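# Move the larger cell from its cradle onto the table

## Task

Lift the bigger of the two cells out of its cradle, place it on the table top and release it, keeping that cradle standing upright in its original spot and leaving the smaller cell seated in its own cradle.

## Robot and tools

Robot: two arms, left_arm and right_arm, each ending in an identical five-finger right hand (the hands are not mirrored). Bases in the scene frame: left_arm at (+0.037, +0.648, 0) m, right_arm at (+0.052, -0.433, -0.001) m. A post stands behind the arms.

Frame: the scene frame has its origin at table-top height midway between the arms, +x out over the table, +y toward left_arm, +z up. Positions, targets and velocities in results use it, and pose offsets use its axes; rotations turn about the arm's own Hand target position. Each arm is steered by its hand point, 0.05 m in front of the palm and 0.15 m out from the wrist flange. On that point, +z runs along the straight fingers, +y leaves the palm, +x crosses the palm away from the thumb. Straight fingertips sit about 0.06-0.07 m beyond the point along +z and 0.06 m toward -y. A bracket on the little-finger side of the wrist can strike things, and with fingers level the wrist may hang below the hand and touch the table first.

The row: every command row is 28 numbers, each in [-1, 1], always covering both arms. Order: left_arm dx, dy, dz, rx, ry, rz; left hand little, ring, middle, index, thumb_bend, thumb_turn, force_limit, speed; then the same 14 for right_arm. Pose numbers are offsets, not poses: they count from that arm's Hand target at the start of the call (every row in a call counts from that same start), scaled so 1.0 equals 0.6 m or 180 degrees; rx, ry, rz form one rotation vector. Sending the same offset twice moves twice. Six zeros means no new arm request. Hand numbers are absolute targets: fingers -1 straight to +1 curled; thumb_bend -1 straight to +1 bent; thumb_turn -1 beside palm to +1 opposite the fingers. force_limit maps -1..+1 to about 0..10 N at the fingertip (0..15 N for the two thumb motors). speed rises from nearly zero at -1 to full at +0.48 and stays full above. No hand value means 'unchanged': to hold a hand steady, resend the last eight numbers you actually commanded for it (before any, use its hand_measured plus hand_force_limit and hand_speed). For a gentle grasp close at speed -0.94 or below. With thumb turned fully across, the hand wraps objects roughly 0.035-0.065 m thick; a thumb-tip to index-pad pinch can take a light item up to about 0.08 m.

Tools:
- execute_actions(actions, cameras): actions is a list of actions; each action is a list of up to 15 rows run at 1/30 s per step, the last row held to fill 15 steps. Images only come if actions is empty or cameras names them.
- move(target, speed, blend, stop_force, zero, blocking, cameras): target is one 28-number row, or up to 15 rows, each row's offsets counted from the same starting Hand targets. Paths are straight and finish together, capped at 10 s total. speed is m/s, 0.002 to 3.2, default 0.25 (turns up to twice that in rad/s), one value or one per target. blend in m rounds corners in a list; 0 stops at each. stop_force in N, 4 to 120, one value for both arms, ends an arm's path when push against its motion exceeds it; the arm then backs to just before contact and that becomes its Hand target. Use it with slow approaches (about 0.005 m/s) when touching things; keep tool numbers identical across targets with it. zero (default true) re-zeros the force reading before the move. blocking=false returns after 0.5 s and cannot be combined with stop_force. Its result adds a 'move:' line: done, off_target, moving, held, fault, plus limits such as paced (pose clipped) or held (a check withheld steps).
- wait(seconds): 0 to 3600, lets the scene run.
- stop(): brakes a running move.
- zoom_image(camera, region): region [x0, y0, x1, y1] in pixels, at most 504 by 504, from the newest image of that camera.
- show_instructions(): shows the reference image pages.
- zero_wrist_force(arm): 'left_arm' or 'right_arm'.
- finished_scene(scene): ends the scene for good; scene is 1 or omitted.
Cameras: cam_head_left, cam_head_right, cam_high, cam_low (672x504), cam_left_wrist, cam_right_wrist (616x616 fisheye); 'all' or [] also accepted.

Results: per arm, end_effector_position (m), quat_wxyz, velocities, Hand target (last commanded pose after clipping; the next offsets start here), joint positions and torques, Wrist force/torque in the hand's own axes, and hand_measured, hand_stopped_by (moving, target, force, stalled, fault), hand_load_n (positive when the finger is pushed open; a drop near 0 suggests a lost grip), in the hand-number order. The hand often rests a little short of Hand target; send the missing distance as an offset if it matters. Orientation commands are clipped to within 32 degrees of the current one per step.

Avoid: any net force near 150 N on an arm, or contact torques near the joint limits (elbow 132, wrist joints 47.5 N m), either of which stops the arm for 10 s; targets past a rigid contact; hitting the other arm or closing a hand on it; fast impacts; dropping or releasing a moving object, even from a few millimetres; knocking the cradle over; letting anything fall off the table. Keep held loads short and arms not fully stretched to avoid motor overheating. Something may occasionally nudge loose objects.

Each tool is called after "Request:" as a command line: name --argument value for each argument, lists and objects as JSON in quotes; but a table of rows of numbers goes row by row, as --pt "numbers of a row", without its own name.

Reference images:

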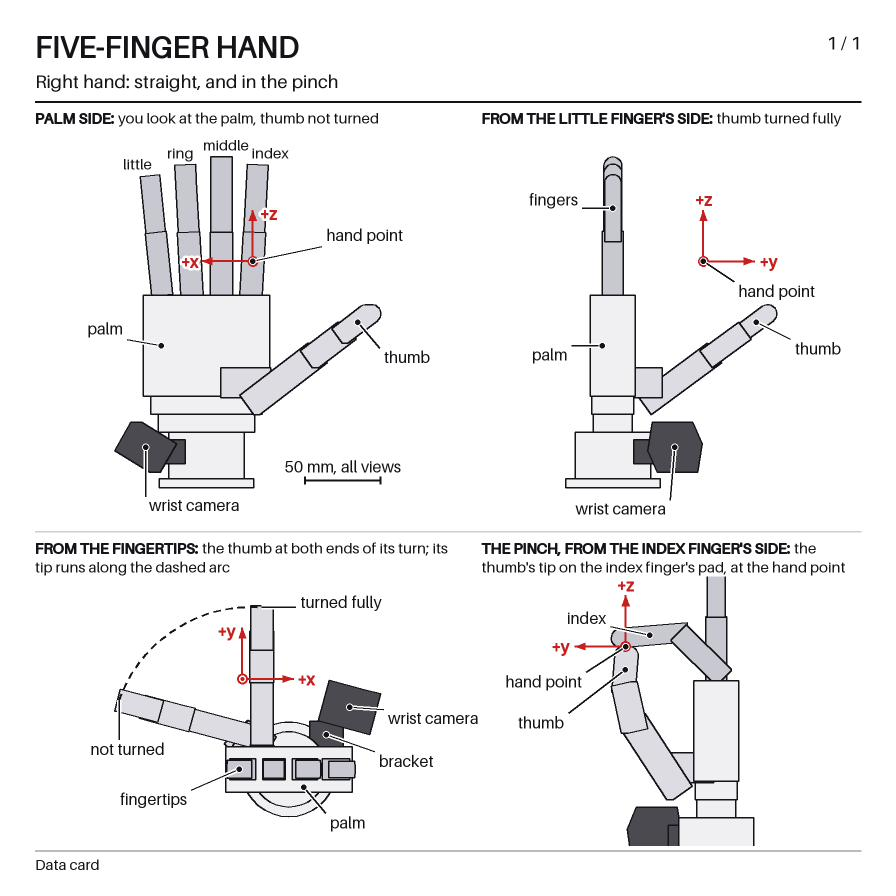

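## Session

Request:
execute_actions --actions '[]'

Scene clock: 0.00 s.
left_arm: end_effector_position=(+0.7633, +0.1026, +0.3928) hand_measured=(-1.000, -1.000, -1.000, -1.000, -1.000, -1.000) hand_load_n=(+0.0, +0.0, +0.5, +0.0, +0.0, +0.0) hand_stopped_by=(target, target, target, target, target, target) hand_force_limit=0.00 hand_speed=-0.80 end_effector_quat_wxyz=(+0.084, +0.662, +0.690, +0.281) | right_arm: end_effector_position=(+1.1036, -0.4703, +0.1831) hand_measured=(-1.000, -1.000, -1.000, -1.000, -1.000, -1.000) hand_load_n=(+0.0, +0.0, +0.0, +0.0, +0.0, +0.0) hand_stopped_by=(target, target, target, target, target, target) hand_force_limit=0.00 hand_speed=-0.80 end_effector_quat_wxyz=(+0.009, +0.951, +0.302, +0.059)
Joint positions: left_arm=[-1.045 -0.991 1.168 1.388 0.976 -1.087] | right_arm=[-0.198 -0.479 0.479 1.457 1.536 0.81]
Joint velocities: within noise
Joint torques (N m): no reading
Motor temperatures (°C): left_arm=[34 32 33 41 41 36] | right_arm=[30 33 29 36 37 36]
Wrist force (N): no reading
Wrist torque (N m): no reading
Wrist force, peak (N): no reading
Hand target: left_arm +0.7633, +0.1026, +0.3928; +0.084, +0.662, +0.690, +0.281 | right_arm +1.1036, -0.4703, +0.1831; +0.009, +0.951, +0.302, +0.059

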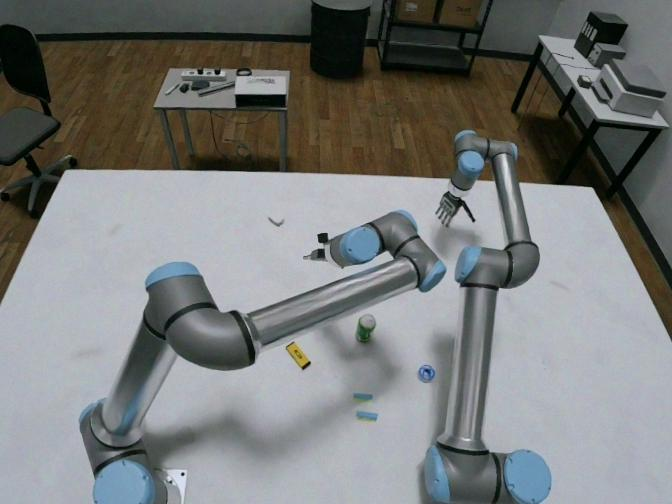

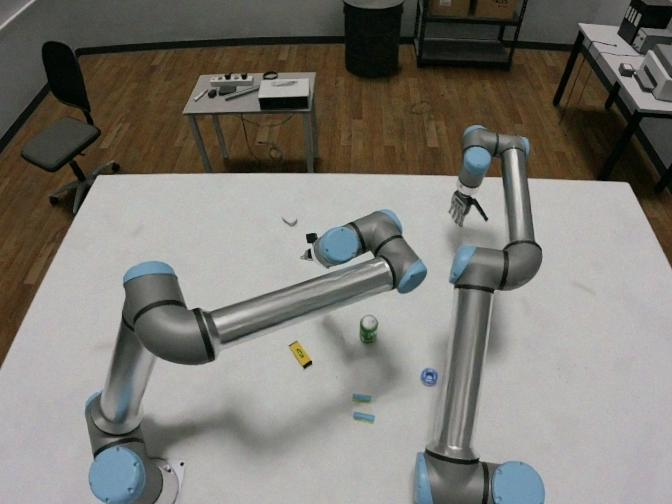

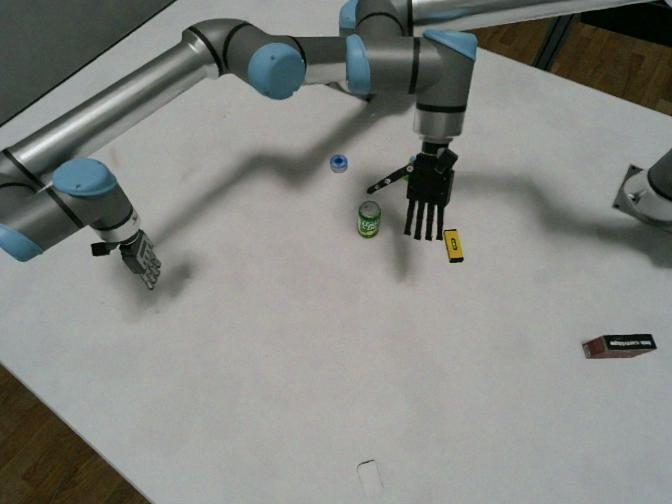

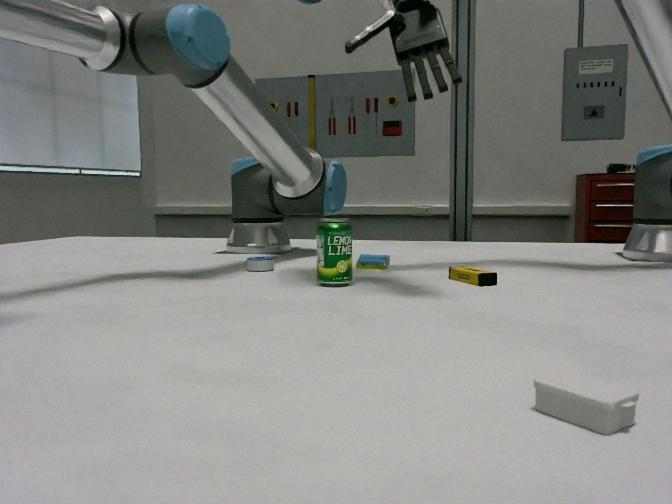

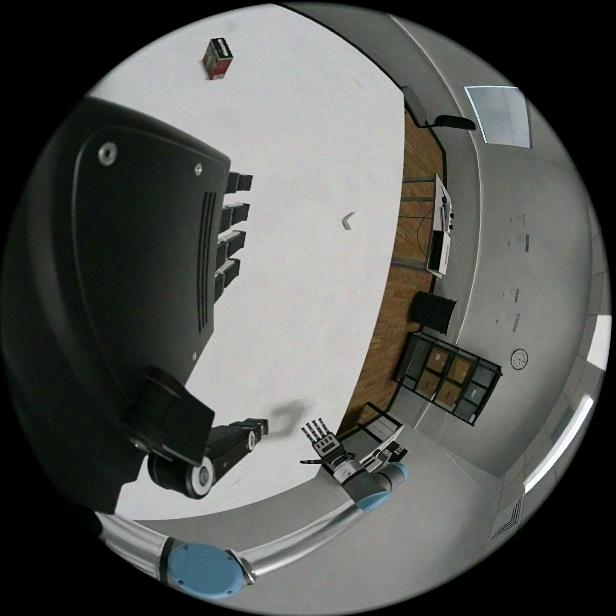

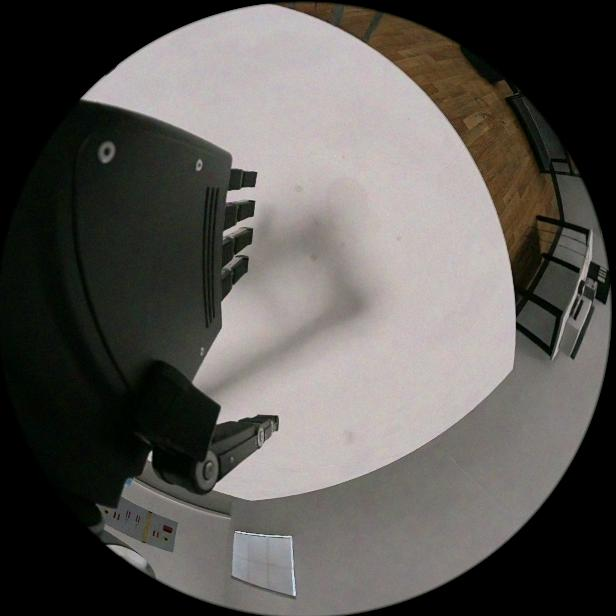

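Request:
zoom_image --camera "cam_head_left" --region '[260, 300, 460, 450]'

Request:
zoom_image --camera "cam_low" --region '[220, 200, 520, 310]'

Request:
zoom_image --camera "cam_high" --region '[310, 130, 510, 280]'

Request:
zoom_image --camera "cam_head_right" --region '[260, 300, 460, 450]'

Scaled by 2.520 from the camera's image (finer frame: 960x720).

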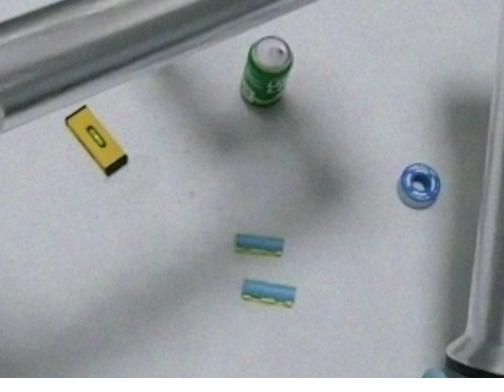

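Scaled by 1.680 from the camera's image (finer frame: 960x720).

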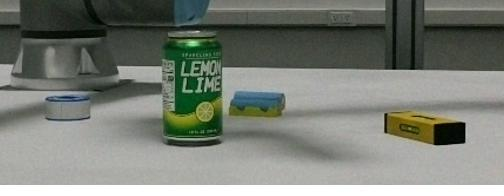

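Scaled by 2.520 from the camera's image (finer frame: 960x720).

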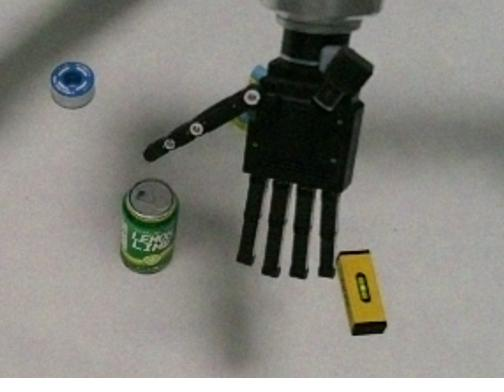

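Scaled by 2.520 from the camera's image (finer frame: 960x720).

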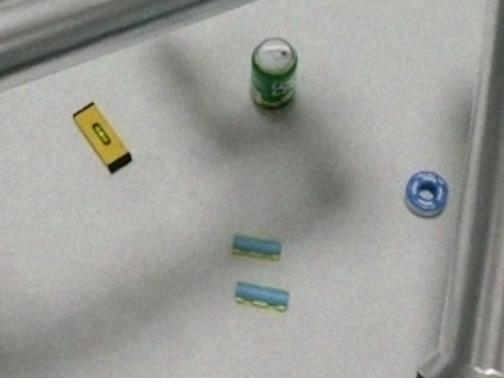

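Request:
move --target '[-0.738, -0.272, -0.1, -0.0937, 0.415, 0.0241, -1, -1, -1, -1, -1, 1, 0, 0, 0, 0, 0, 0, 0, 0, -1, -1, -1, -1, -1, -1, 0, -0.8]' --speed 0.4 --cameras '["all"]'

Scene clock: 79.77 s.
left_arm: end_effector_position=(+0.3205, -0.0606, +0.3326) hand_measured=(-1.000, -1.000, -1.000, -1.000, -1.000, +1.000) hand_load_n=(+0.0, +0.0, +0.0, +0.0, +0.0, +0.0) hand_stopped_by=(target, target, target, target, target, target) hand_force_limit=0.00 hand_speed=0.00 end_effector_quat_wxyz=(-0.270, +0.653, +0.654, -0.271) | right_arm: end_effector_position=(+1.1036, -0.4703, +0.1831) hand_measured=(-1.000, -1.000, -1.000, -1.000, -1.000, -1.000) hand_load_n=(+0.0, +0.0, +0.0, +0.0, +0.0, +0.0) hand_stopped_by=(target, target, target, target, target, target) hand_force_limit=0.00 hand_speed=-0.80 end_effector_quat_wxyz=(+0.009, +0.951, +0.302, +0.059)
Joint positions: left_arm=[-1.222 -0.968 1.251 1.614 2.299 -1.1] | right_arm=[-0.198 -0.479 0.479 1.457 1.536 0.81]
Joint torques (N m): left_arm=[7.13 -113.21 -39.51 7.24 4.44 -0.78] | right_arm=[-0.25 -114.71 -36.48 3.73 -0.05 -0.38]
Wrist force (N): left_arm=[0.8 -0.4 -0.6] | right_arm=[0.2 0.2 -0.4]
Wrist torque (N m): left_arm=[-0.10 -0.12 0.05] | right_arm=[0.06 -0.02 0.02]
Wrist force, peak (N): left_arm=[-0.3 0.7 1.6] | right_arm=[0.1 0.1 -0.8]
Hand target: left_arm +0.3205, -0.0606, +0.3328; -0.270, +0.653, +0.654, -0.271 | right_arm +1.1036, -0.4703, +0.1831; +0.009, +0.951, +0.302, +0.059
Off the commanded pose: left_arm 0.000 m, 0 deg | right_arm 0.000 m, 0 deg.
move: done

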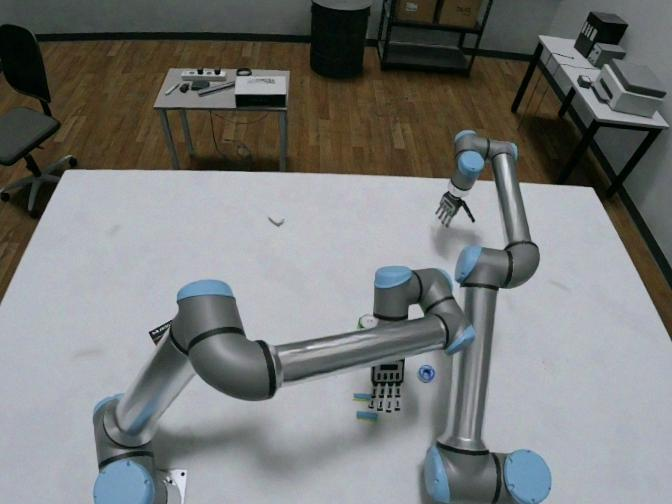

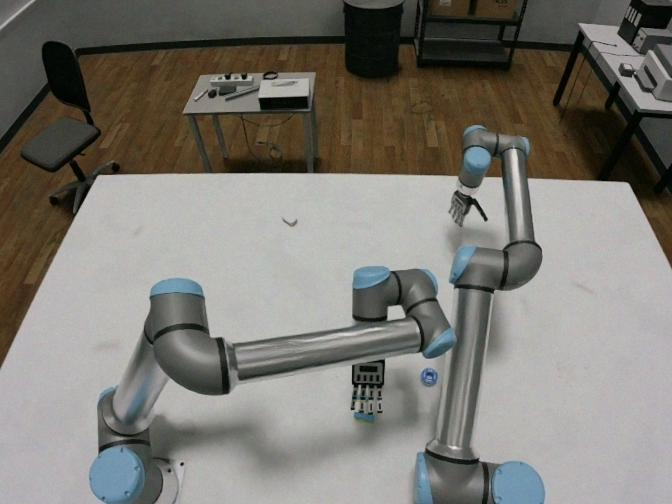

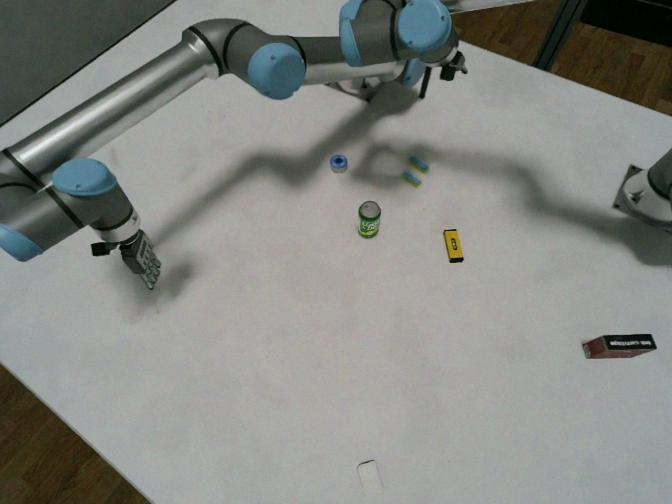

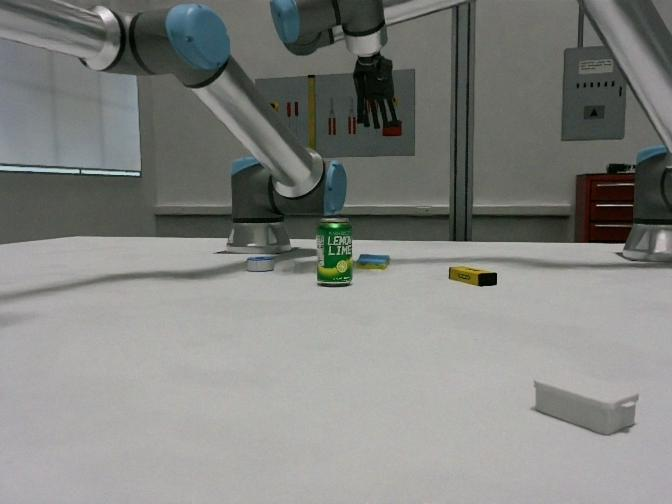

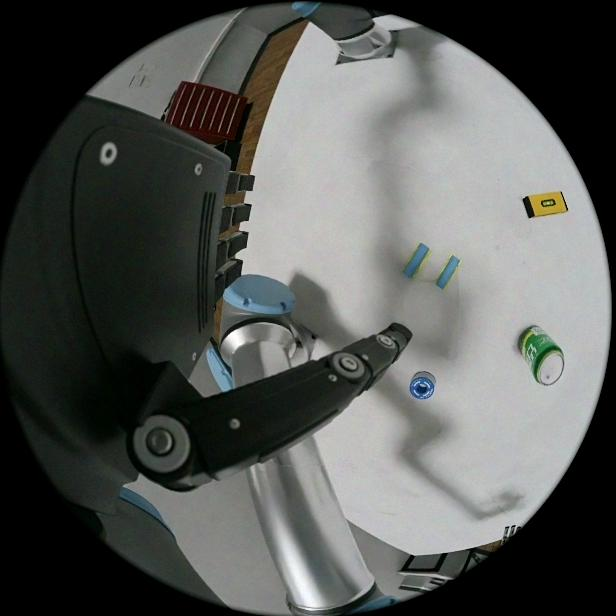

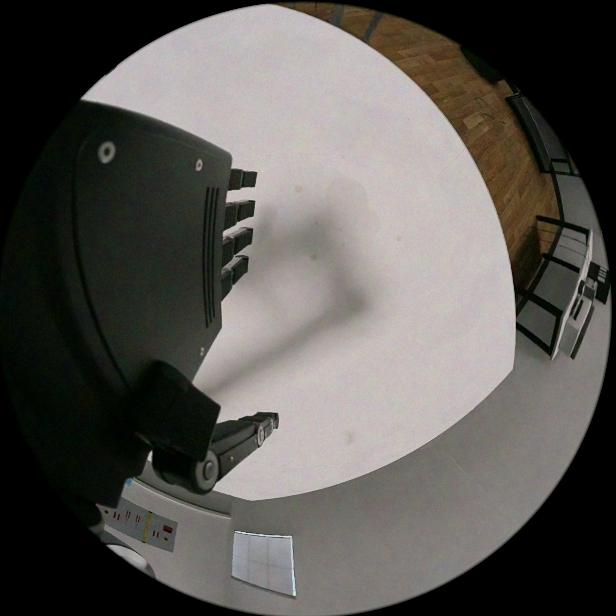

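Request:
zoom_image --camera "cam_left_wrist" --region '[370, 210, 500, 340]'

Request:
zoom_image --camera "cam_high" --region '[380, 130, 460, 210]'

Request:
zoom_image --camera "cam_low" --region '[310, 220, 430, 310]'

Scaled by 3.877 from the camera's image (finer frame: 880x880).

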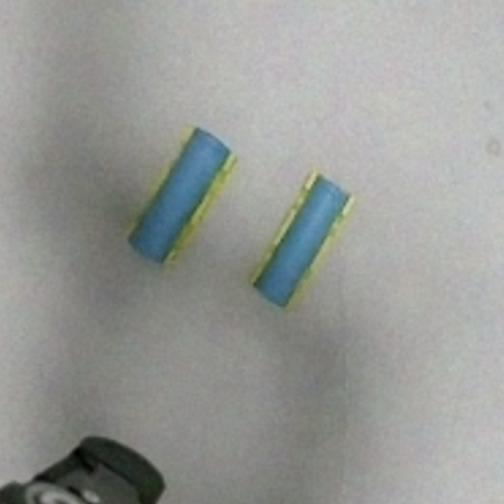

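Scaled by 6.300 from the camera's image (finer frame: 960x720).

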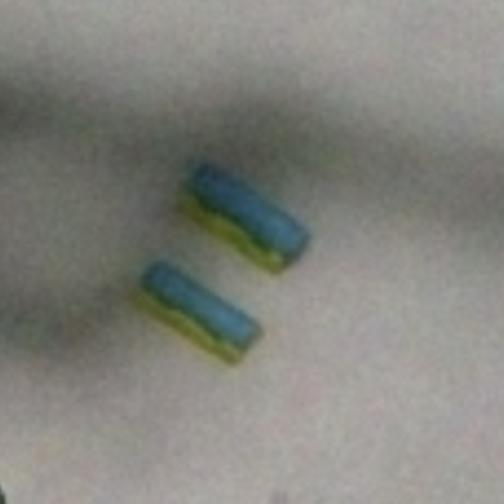

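Scaled by 4.200 from the camera's image (finer frame: 960x720).

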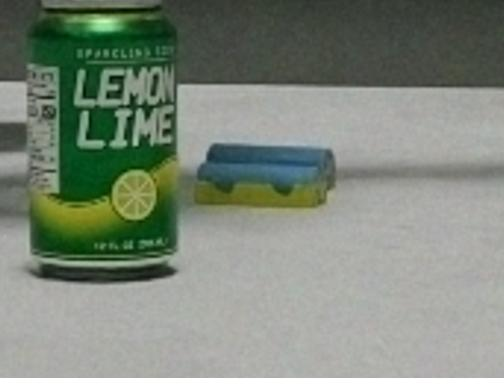

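Request:
zoom_image --camera "cam_left_wrist" --region '[180, 150, 280, 310]'

Request:
zoom_image --camera "cam_left_wrist" --region '[340, 300, 460, 420]'

Request:
zoom_image --camera "cam_left_wrist" --region '[300, 0, 440, 100]'

Scaled by 3.150 from the camera's image (finer frame: 880x880).

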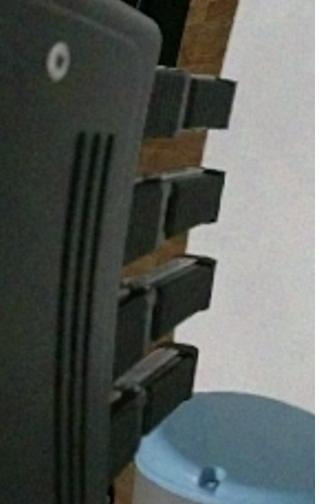

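Scaled by 4.200 from the camera's image (finer frame: 880x880).

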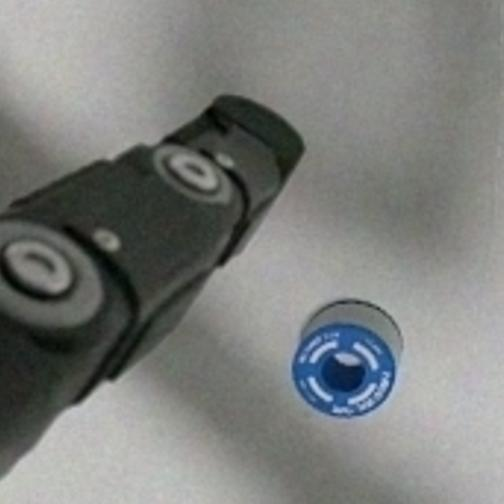

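Scaled by 3.600 from the camera's image (finer frame: 880x880).

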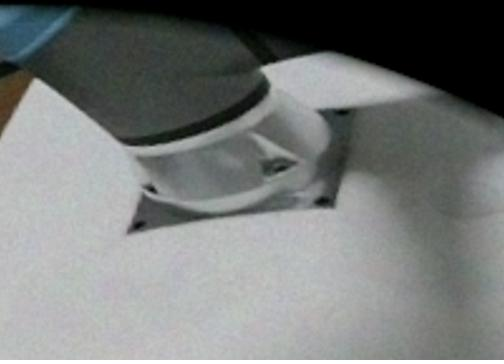

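Request:
move --target '[-0.0322, 0.0043, -0.3217, 0.0021, 0.0278, -0.0483, -1, -1, -1, -1, -1, 1, 0, 0, 0, 0, 0, 0, 0, 0, -1, -1, -1, -1, -1, -1, 0, -0.8]' --speed 0.2 --cameras '["cam_left_wrist", "cam_high", "cam_low", "cam_head_left"]'

Request:
zoom_image --camera "cam_left_wrist" --region '[300, 180, 500, 380]'

Request:
zoom_image --camera "cam_low" --region '[310, 160, 460, 310]'

Scene clock: 221.50 s.
left_arm: end_effector_position=(+0.3077, -0.0587, +0.2073) hand_measured=(-1.000, -1.000, -1.000, -1.000, -1.000, +1.000) hand_load_n=(+0.0, +0.0, +0.0, +0.0, +0.0, +0.0) hand_stopped_by=(target, target, target, target, target, target) hand_force_limit=0.00 hand_speed=0.00 end_effector_quat_wxyz=(-0.303, +0.676, +0.613, -0.274) | right_arm: end_effector_position=(+1.1036, -0.4703, +0.1831) hand_measured=(-1.000, -1.000, -1.000, -1.000, -1.000, -1.000) hand_load_n=(+0.0, +0.5, +0.0, +0.0, +0.0, +0.0) hand_stopped_by=(target, target, target, target, target, target) hand_force_limit=0.00 hand_speed=-0.80 end_effector_quat_wxyz=(+0.009, +0.951, +0.302, +0.059)
Joint positions: left_arm=[-1.225 -0.861 1.348 1.532 2.311 -0.955] | right_arm=[-0.198 -0.479 0.479 1.457 1.536 0.81]
Joint torques (N m): left_arm=[14.15 -70.97 -25.14 2.2 -2.21 2.66] | right_arm=[-0.56 -115.45 -36.69 3.78 0.06 -0.03]
Wrist force (N): left_arm=[0.9 -0.7 0.0] | right_arm=[0.2 -0.3 -0.4]
Wrist torque (N m): left_arm=[-0.20 -0.11 0.05] | right_arm=[-0.03 -0.02 0.00]
Wrist force, peak (N): left_arm=[0.5 3.0 3.0] | right_arm=[0.2 0.1 -0.9]
Hand target: left_arm +0.3078, -0.0586, +0.2071; -0.303, +0.676, +0.613, -0.274 (not the last commanded pose) | right_arm +1.1036, -0.4703, +0.1831; +0.009, +0.951, +0.302, +0.059
Off the commanded pose: left_arm 0.068 m, 3 deg | right_arm 0.000 m, 0 deg.
move: held (left_arm; a check stopped the path); limits=held
pose unreachable (left arm): on one or more control steps of this call, first in action 0 (counted from 0), this arm could not follow its commanded pose, so it was not sent that pose on those steps. It may still have moved: this result reports where it is.
cause: moving toward the commanded pose would bring a part of the arm too close to another arm (a part of this arm just beyond joint 3 (elbow) and a part of the right arm just beyond its joint 2 (shoulder lift), 12 mm apart when this arm was first held).
Images, in order (width x height): cam_head_left 672x504, cam_high 672x504, cam_low 672x504, cam_left_wrist 616x616.

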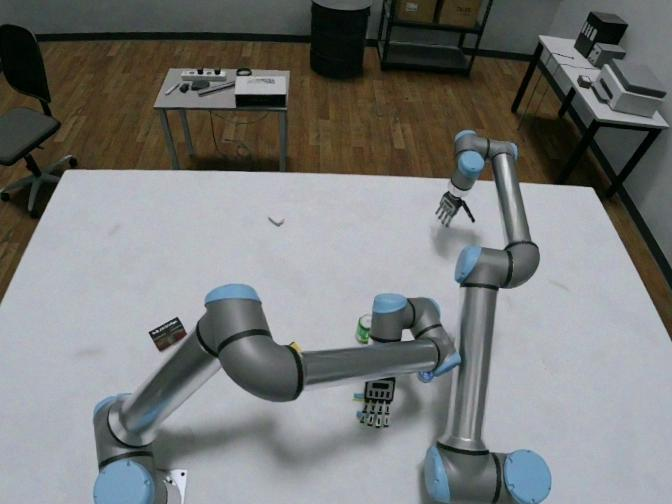

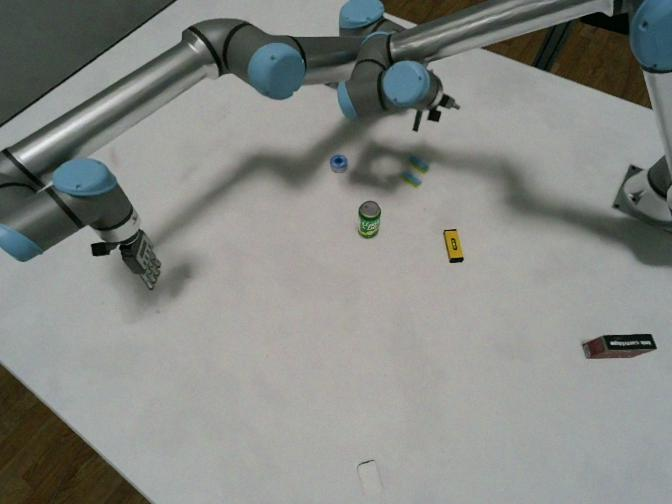

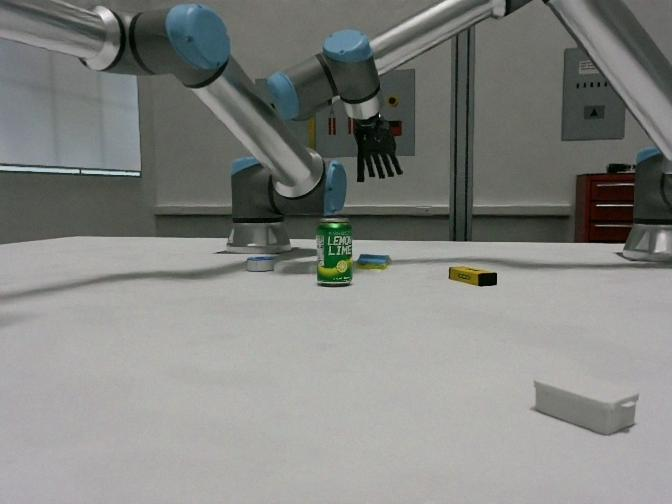

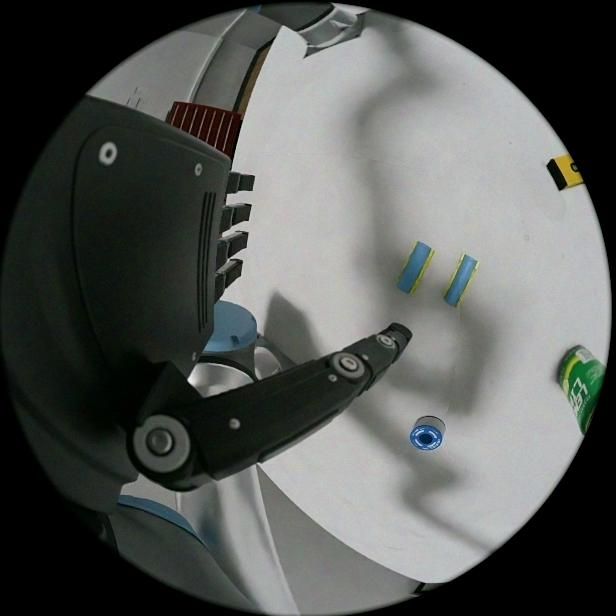

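Scaled by 2.520 from the camera's image (finer frame: 880x880).

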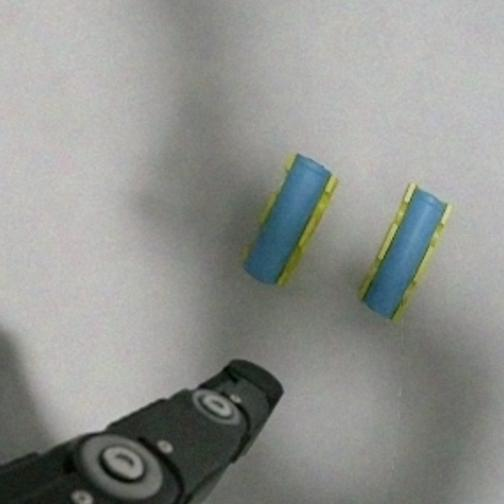

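Scaled by 3.360 from the camera's image (finer frame: 960x720).

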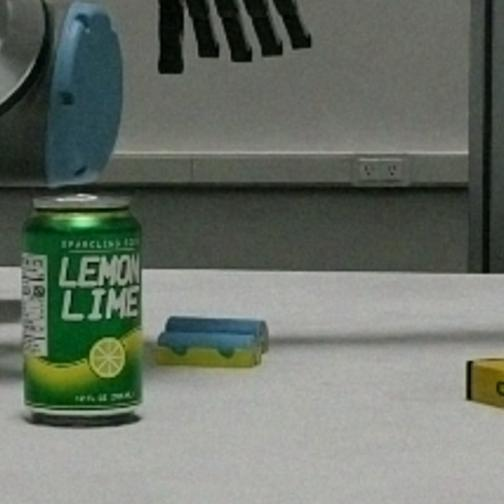

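Request:
move --target '[0, 0, 0, 0, 0, 0, -1, -1, -1, -1, -1, 1, 0, 0, -0.2335, -0.815, 0.083, 0, 0, -0.1556, -1, -1, -1, -1, -1, -1, 0, -0.8]' --speed 0.4 --cameras '["cam_head_left"]'

Scene clock: 235.63 s.
left_arm: end_effector_position=(+0.3078, -0.0586, +0.2071) hand_measured=(-1.000, -1.000, -1.000, -1.000, -1.000, +1.000) hand_load_n=(+0.0, -0.5, +0.0, +0.0, +0.0, +0.0) hand_stopped_by=(target, target, target, target, target, target) hand_force_limit=0.00 hand_speed=0.00 end_effector_quat_wxyz=(-0.303, +0.676, +0.613, -0.274) | right_arm: end_effector_position=(+0.9636, -0.9592, +0.2329) hand_measured=(-1.000, -1.000, -1.000, -1.000, -1.000, -1.000) hand_load_n=(+0.0, +0.0, +0.0, +0.0, +0.0, +0.0) hand_stopped_by=(target, target, target, target, target, target) hand_force_limit=0.00 hand_speed=-0.80 end_effector_quat_wxyz=(+0.023, +0.996, +0.063, +0.055)
Joint positions: left_arm=[-1.225 -0.861 1.348 1.532 2.311 -0.955] | right_arm=[-0.685 -0.469 0.373 1.553 1.536 0.811]
Joint torques (N m): left_arm=[14.15 -72 -25.83 2.49 -2.93 -0.04] | right_arm=[-17.97 -107.56 -43.61 4.29 3.8 0.17]
Wrist force (N): left_arm=[0.7 -0.6 -0.3] | right_arm=[-0.2 -0.2 -0.6]
Wrist torque (N m): left_arm=[-0.18 -0.06 0.04] | right_arm=[0.02 0.06 -0.12]
Wrist force, peak (N): left_arm=[1.6 0.1 0.3] | right_arm=[-1.4 2.8 -1.2]
Hand target: left_arm +0.3078, -0.0586, +0.2071; -0.303, +0.676, +0.613, -0.274 | right_arm +0.9635, -0.9593, +0.2329; +0.023, +0.996, +0.063, +0.055
Off the commanded pose: left_arm 0.000 m, 0 deg | right_arm 0.000 m, 0 deg.
move: done

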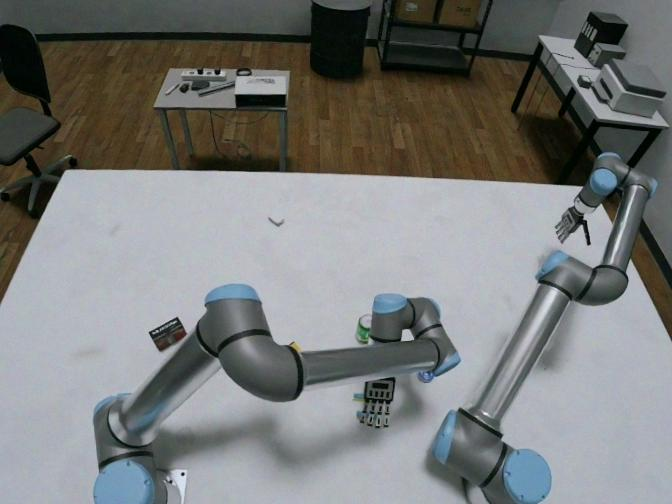

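Request:
move --target '[-0.008, 0.0073, -0.1785, 0.0011, 0.01, -0.0078, -1, -0.1, -0.1, -0.1, -0.8, 1, 0, 0, 0, 0, 0, 0, 0, 0, -1, -1, -1, -1, -1, -1, 0, -0.8]' --speed 0.15 --cameras '["cam_left_wrist", "cam_low", "cam_head_left"]'

Request:
zoom_image --camera "cam_left_wrist" --region '[240, 200, 440, 400]'

Request:
zoom_image --camera "cam_low" --region '[310, 160, 460, 310]'

Scene clock: 253.53 s.
left_arm: end_effector_position=(+0.3030, -0.0542, +0.0999) hand_measured=(-1.000, -0.100, -0.100, -0.100, -0.800, +1.000) hand_load_n=(+0.0, +0.0, +0.0, +0.0, -0.5, +0.0) hand_stopped_by=(target, target, target, target, target, target) hand_force_limit=0.00 hand_speed=0.00 end_effector_quat_wxyz=(-0.318, +0.678, +0.601, -0.280) | right_arm: end_effector_position=(+0.9635, -0.9593, +0.2329) hand_measured=(-1.000, -1.000, -1.000, -1.000, -1.000, -1.000) hand_load_n=(+0.0, +0.0, +0.0, +0.0, +0.0, +0.5) hand_stopped_by=(target, target, target, target, target, target) hand_force_limit=0.00 hand_speed=-0.80 end_effector_quat_wxyz=(+0.023, +0.996, +0.063, +0.055)
Joint positions: left_arm=[-1.222 -0.758 1.398 1.427 2.324 -0.904] | right_arm=[-0.686 -0.469 0.373 1.553 1.536 0.811]
Joint torques (N m): left_arm=[6.18 -103.43 -39.89 4.9 0.08 -1.18] | right_arm=[-17.2 -105.45 -45.95 5.33 3.65 -2.91]
Wrist force (N): left_arm=[0.3 -0.9 0.1] | right_arm=[-0.4 -0.2 -0.7]
Wrist torque (N m): left_arm=[-0.20 -0.03 0.00] | right_arm=[0.04 0.10 -0.14]
Wrist force, peak (N): left_arm=[0.7 -2.2 -1.2] | right_arm=[0.1 -0.1 -1.1]
Hand target: left_arm +0.3030, -0.0542, +0.1000; -0.317, +0.678, +0.601, -0.280 | right_arm +0.9635, -0.9593, +0.2329; +0.023, +0.996, +0.063, +0.055
Off the commanded pose: left_arm 0.000 m, 0 deg | right_arm 0.000 m, 0 deg.
move: done
Images, in order (width x height): cam_head_left 672x504, cam_low 672x504, cam_left_wrist 616x616.

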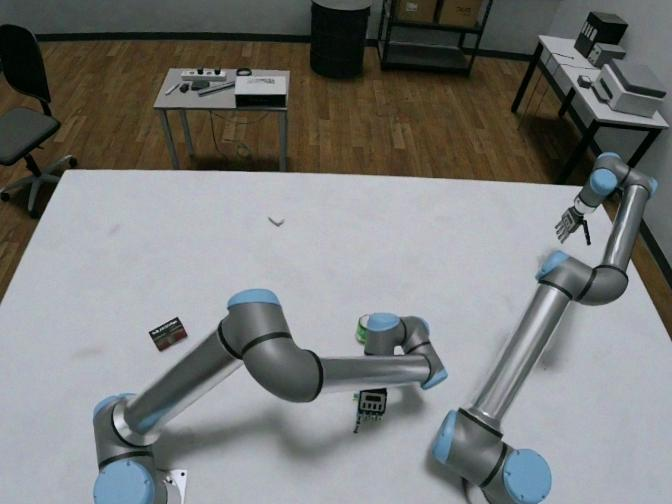

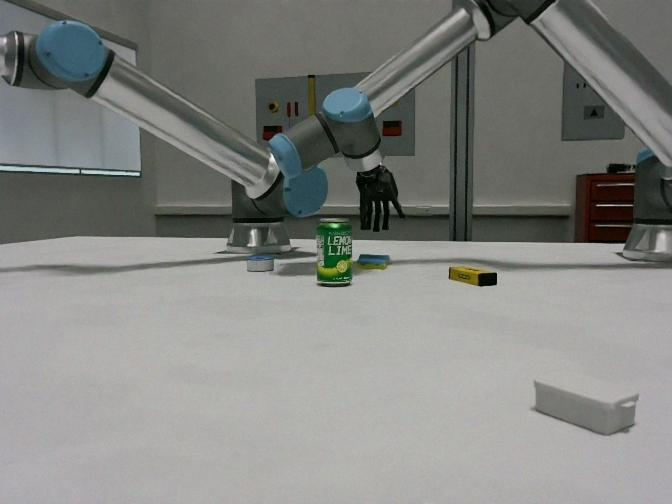

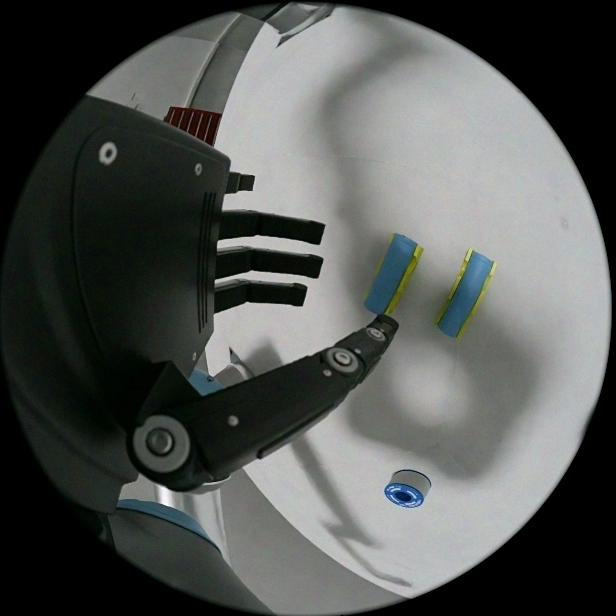

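Scaled by 2.520 from the camera's image (finer frame: 880x880).

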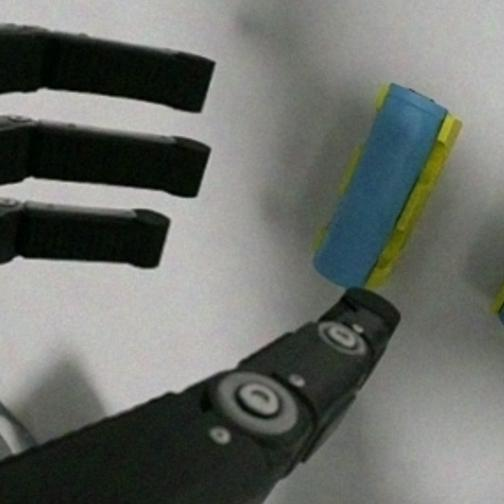

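Scaled by 3.360 from the camera's image (finer frame: 960x720).

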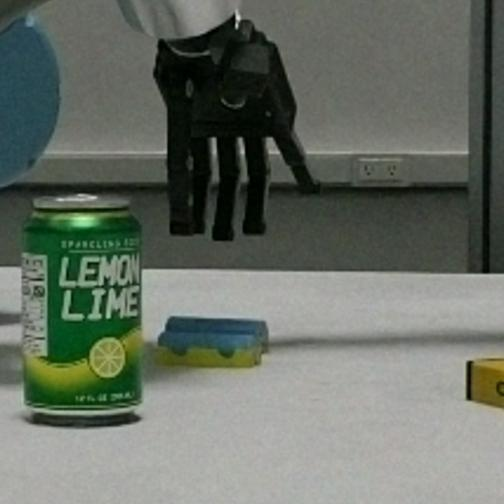

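Request:
move --target '[-0.004, 0.0062, -0.0833, 0, 0, 0, -1, -0.1, -0.1, -0.1, -0.8, 1, 0, 0, 0, 0, 0, 0, 0, 0, -1, -1, -1, -1, -1, -1, 0, -0.8]' --speed 0.1 --cameras '["cam_left_wrist", "cam_low"]'

Request:
zoom_image --camera "cam_left_wrist" --region '[240, 200, 440, 400]'

Request:
zoom_image --camera "cam_low" --region '[320, 180, 440, 300]'

Scene clock: 279.57 s.
left_arm: end_effector_position=(+0.3005, -0.0504, +0.0498) hand_measured=(-1.000, -0.100, -0.100, -0.100, -0.800, +1.000) hand_load_n=(+0.0, +0.0, +0.0, +0.0, +0.0, +0.0) hand_stopped_by=(target, target, target, target, target, target) hand_force_limit=0.00 hand_speed=0.00 end_effector_quat_wxyz=(-0.318, +0.678, +0.601, -0.280) | right_arm: end_effector_position=(+0.9635, -0.9593, +0.2329) hand_measured=(-1.000, -1.000, -1.000, -1.000, -1.000, -1.000) hand_load_n=(+0.0, +0.0, +0.0, +0.0, +0.0, +0.0) hand_stopped_by=(target, target, target, target, target, target) hand_force_limit=0.00 hand_speed=-0.80 end_effector_quat_wxyz=(+0.023, +0.996, +0.063, +0.055)
Joint positions: left_arm=[-1.224 -0.713 1.417 1.361 2.325 -0.906] | right_arm=[-0.686 -0.469 0.373 1.553 1.536 0.811]
Joint torques (N m): left_arm=[-7.74 -120.06 -38.56 6.76 5.72 -1.26] | right_arm=[-17.17 -106.76 -44.93 5.24 3.67 -3.11]
Wrist force (N): left_arm=[0.6 -0.3 0.3] | right_arm=[0.2 0.1 -0.9]
Wrist torque (N m): left_arm=[-0.12 -0.06 0.13] | right_arm=[0.08 0.01 -0.09]
Wrist force, peak (N): left_arm=[0.5 -1.7 -0.6] | right_arm=[-0.1 0.2 -1.1]
Hand target: left_arm +0.3006, -0.0505, +0.0500; -0.317, +0.678, +0.601, -0.280 | right_arm +0.9635, -0.9593, +0.2329; +0.023, +0.996, +0.063, +0.055
Off the commanded pose: left_arm 0.000 m, 0 deg | right_arm 0.000 m, 0 deg.
move: done
Images, in order (width x height): cam_low 672x504, cam_left_wrist 616x616.

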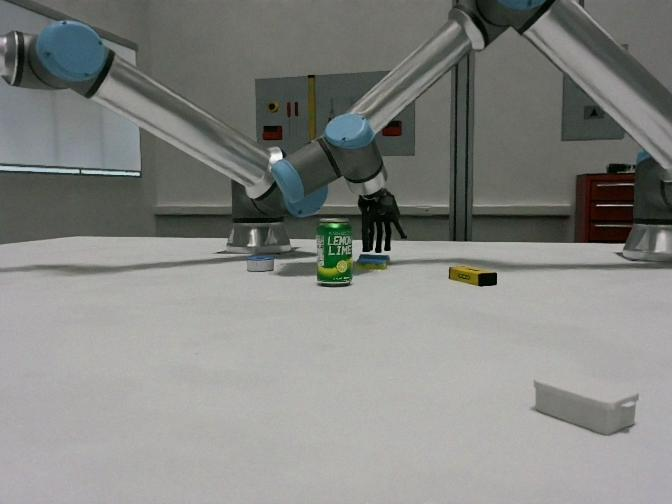

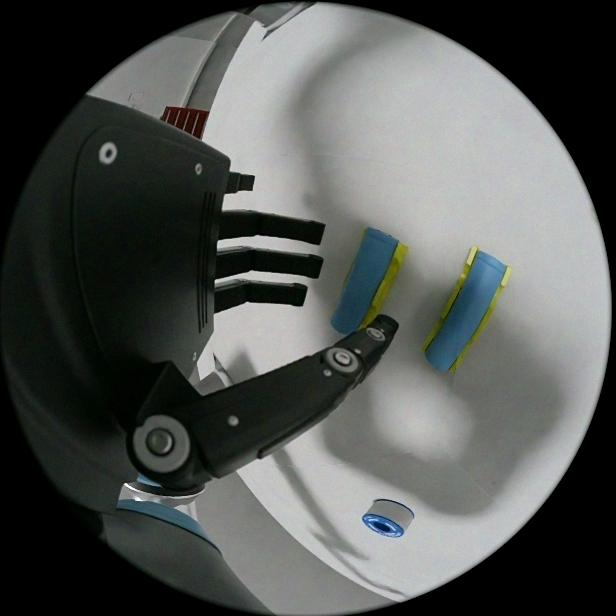

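Scaled by 2.520 from the camera's image (finer frame: 880x880).

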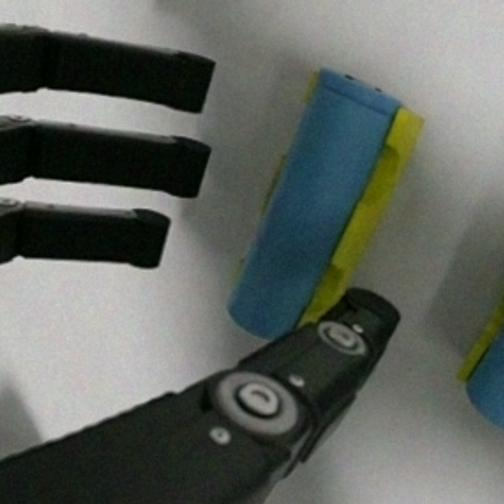

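Scaled by 4.200 from the camera's image (finer frame: 960x720).

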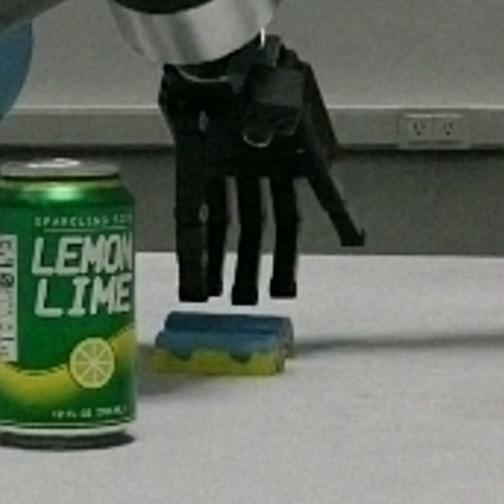

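Request:
zoom_image --camera "cam_low" --region '[350, 210, 410, 275]'

Scaled by 7.754 from the camera's image (finer frame: 960x720).

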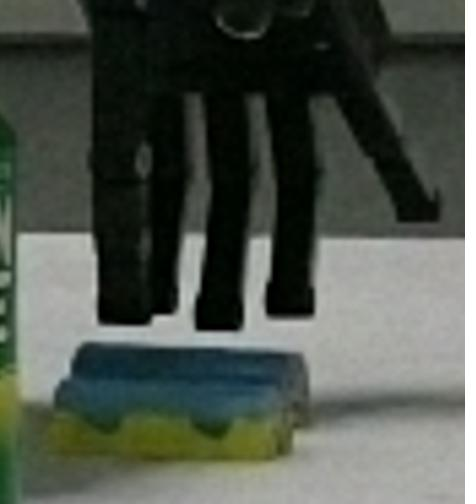

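Request:
move --target '[0, 0, -0.0433, 0, 0, -0.0083, -1, -0.1, -1, -0.1, -0.8, 1, 0, 0, 0, 0, 0, 0, 0, 0, -1, -1, -1, -1, -1, -1, 0, -0.8]' --speed 0.03 --stop_force 7 --cameras '["cam_left_wrist", "cam_low"]'

Request:
zoom_image --camera "cam_left_wrist" --region '[240, 200, 440, 400]'

Request:
zoom_image --camera "cam_low" --region '[350, 210, 410, 275]'

Scene clock: 337.77 s.
left_arm: end_effector_position=(+0.3006, -0.0505, +0.0240) hand_measured=(-1.000, -0.100, -1.000, -0.100, -0.800, +1.000) hand_load_n=(+0.0, +0.0, -0.5, +0.0, +0.0, +0.0) hand_stopped_by=(target, target, target, target, target, target) hand_force_limit=0.00 hand_speed=0.00 end_effector_quat_wxyz=(-0.321, +0.686, +0.592, -0.276) | right_arm: end_effector_position=(+0.9635, -0.9593, +0.2329) hand_measured=(-1.000, -1.000, -1.000, -1.000, -1.000, -1.000) hand_load_n=(+0.0, +0.0, +0.0, +0.0, +0.0, +0.0) hand_stopped_by=(target, target, target, target, target, target) hand_force_limit=0.00 hand_speed=-0.80 end_effector_quat_wxyz=(+0.023, +0.996, +0.063, +0.055)
Joint positions: left_arm=[-1.225 -0.679 1.411 1.352 2.313 -0.876] | right_arm=[-0.686 -0.469 0.373 1.553 1.536 0.811]
Joint torques (N m): left_arm=[-1.57 -124.27 -22.08 6.41 5.58 -1.76] | right_arm=[-18.28 -108.42 -43.85 4.86 3.45 -2.85]
Wrist force (N): left_arm=[0.8 -0.2 0.6] | right_arm=[0.1 0.3 -0.6]
Wrist torque (N m): left_arm=[-0.15 -0.09 -0.02] | right_arm=[0.09 0.02 -0.09]
Wrist force, peak (N): left_arm=[1.1 -0.6 0.8] | right_arm=[-0.5 0.2 -1.2]
Hand target: left_arm +0.3006, -0.0505, +0.0240; -0.321, +0.686, +0.592, -0.276 | right_arm +0.9635, -0.9593, +0.2329; +0.023, +0.996, +0.063, +0.055
Off the commanded pose: left_arm 0.000 m, 0 deg | right_arm 0.000 m, 0 deg.
move: done
Images, in order (width x height): cam_low 672x504, cam_left_wrist 616x616.

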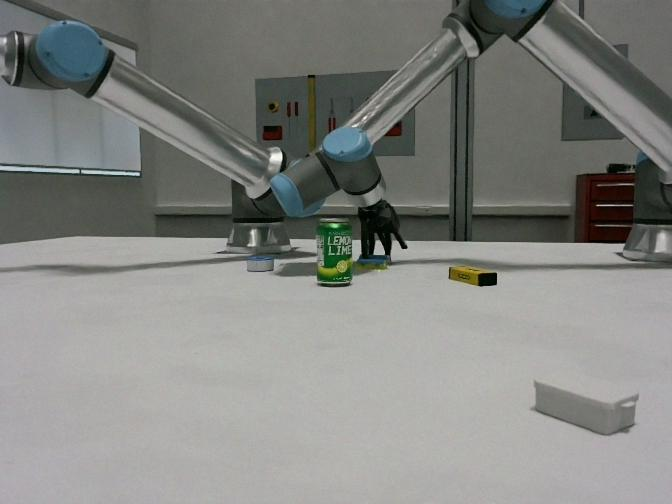

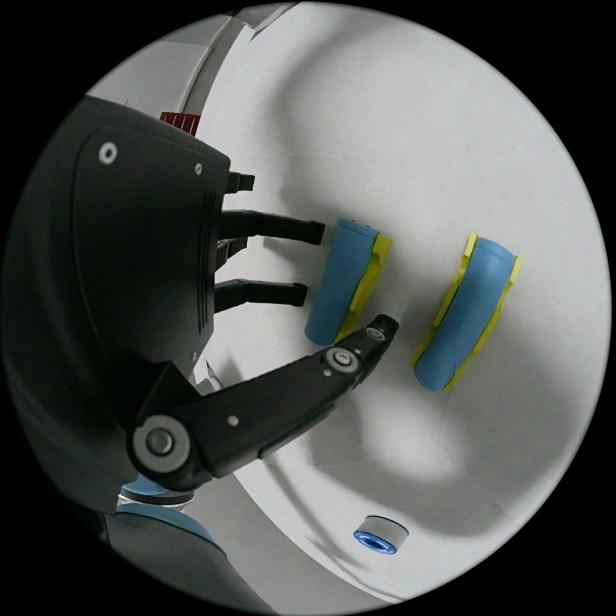

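Scaled by 2.520 from the camera's image (finer frame: 880x880).

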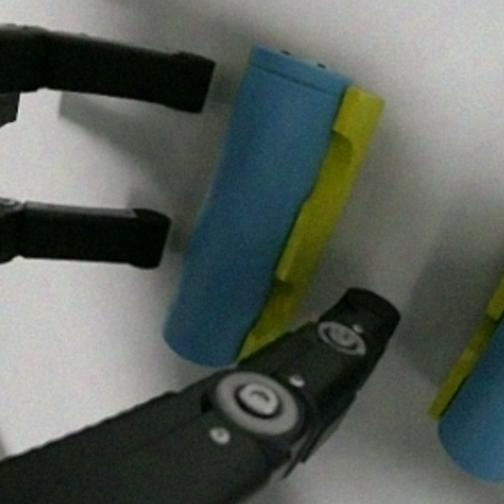

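Scaled by 7.754 from the camera's image (finer frame: 960x720).

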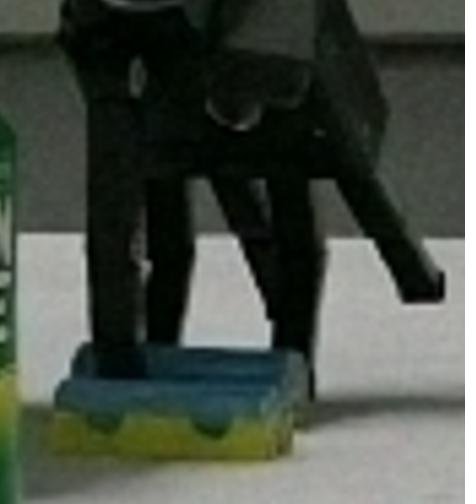

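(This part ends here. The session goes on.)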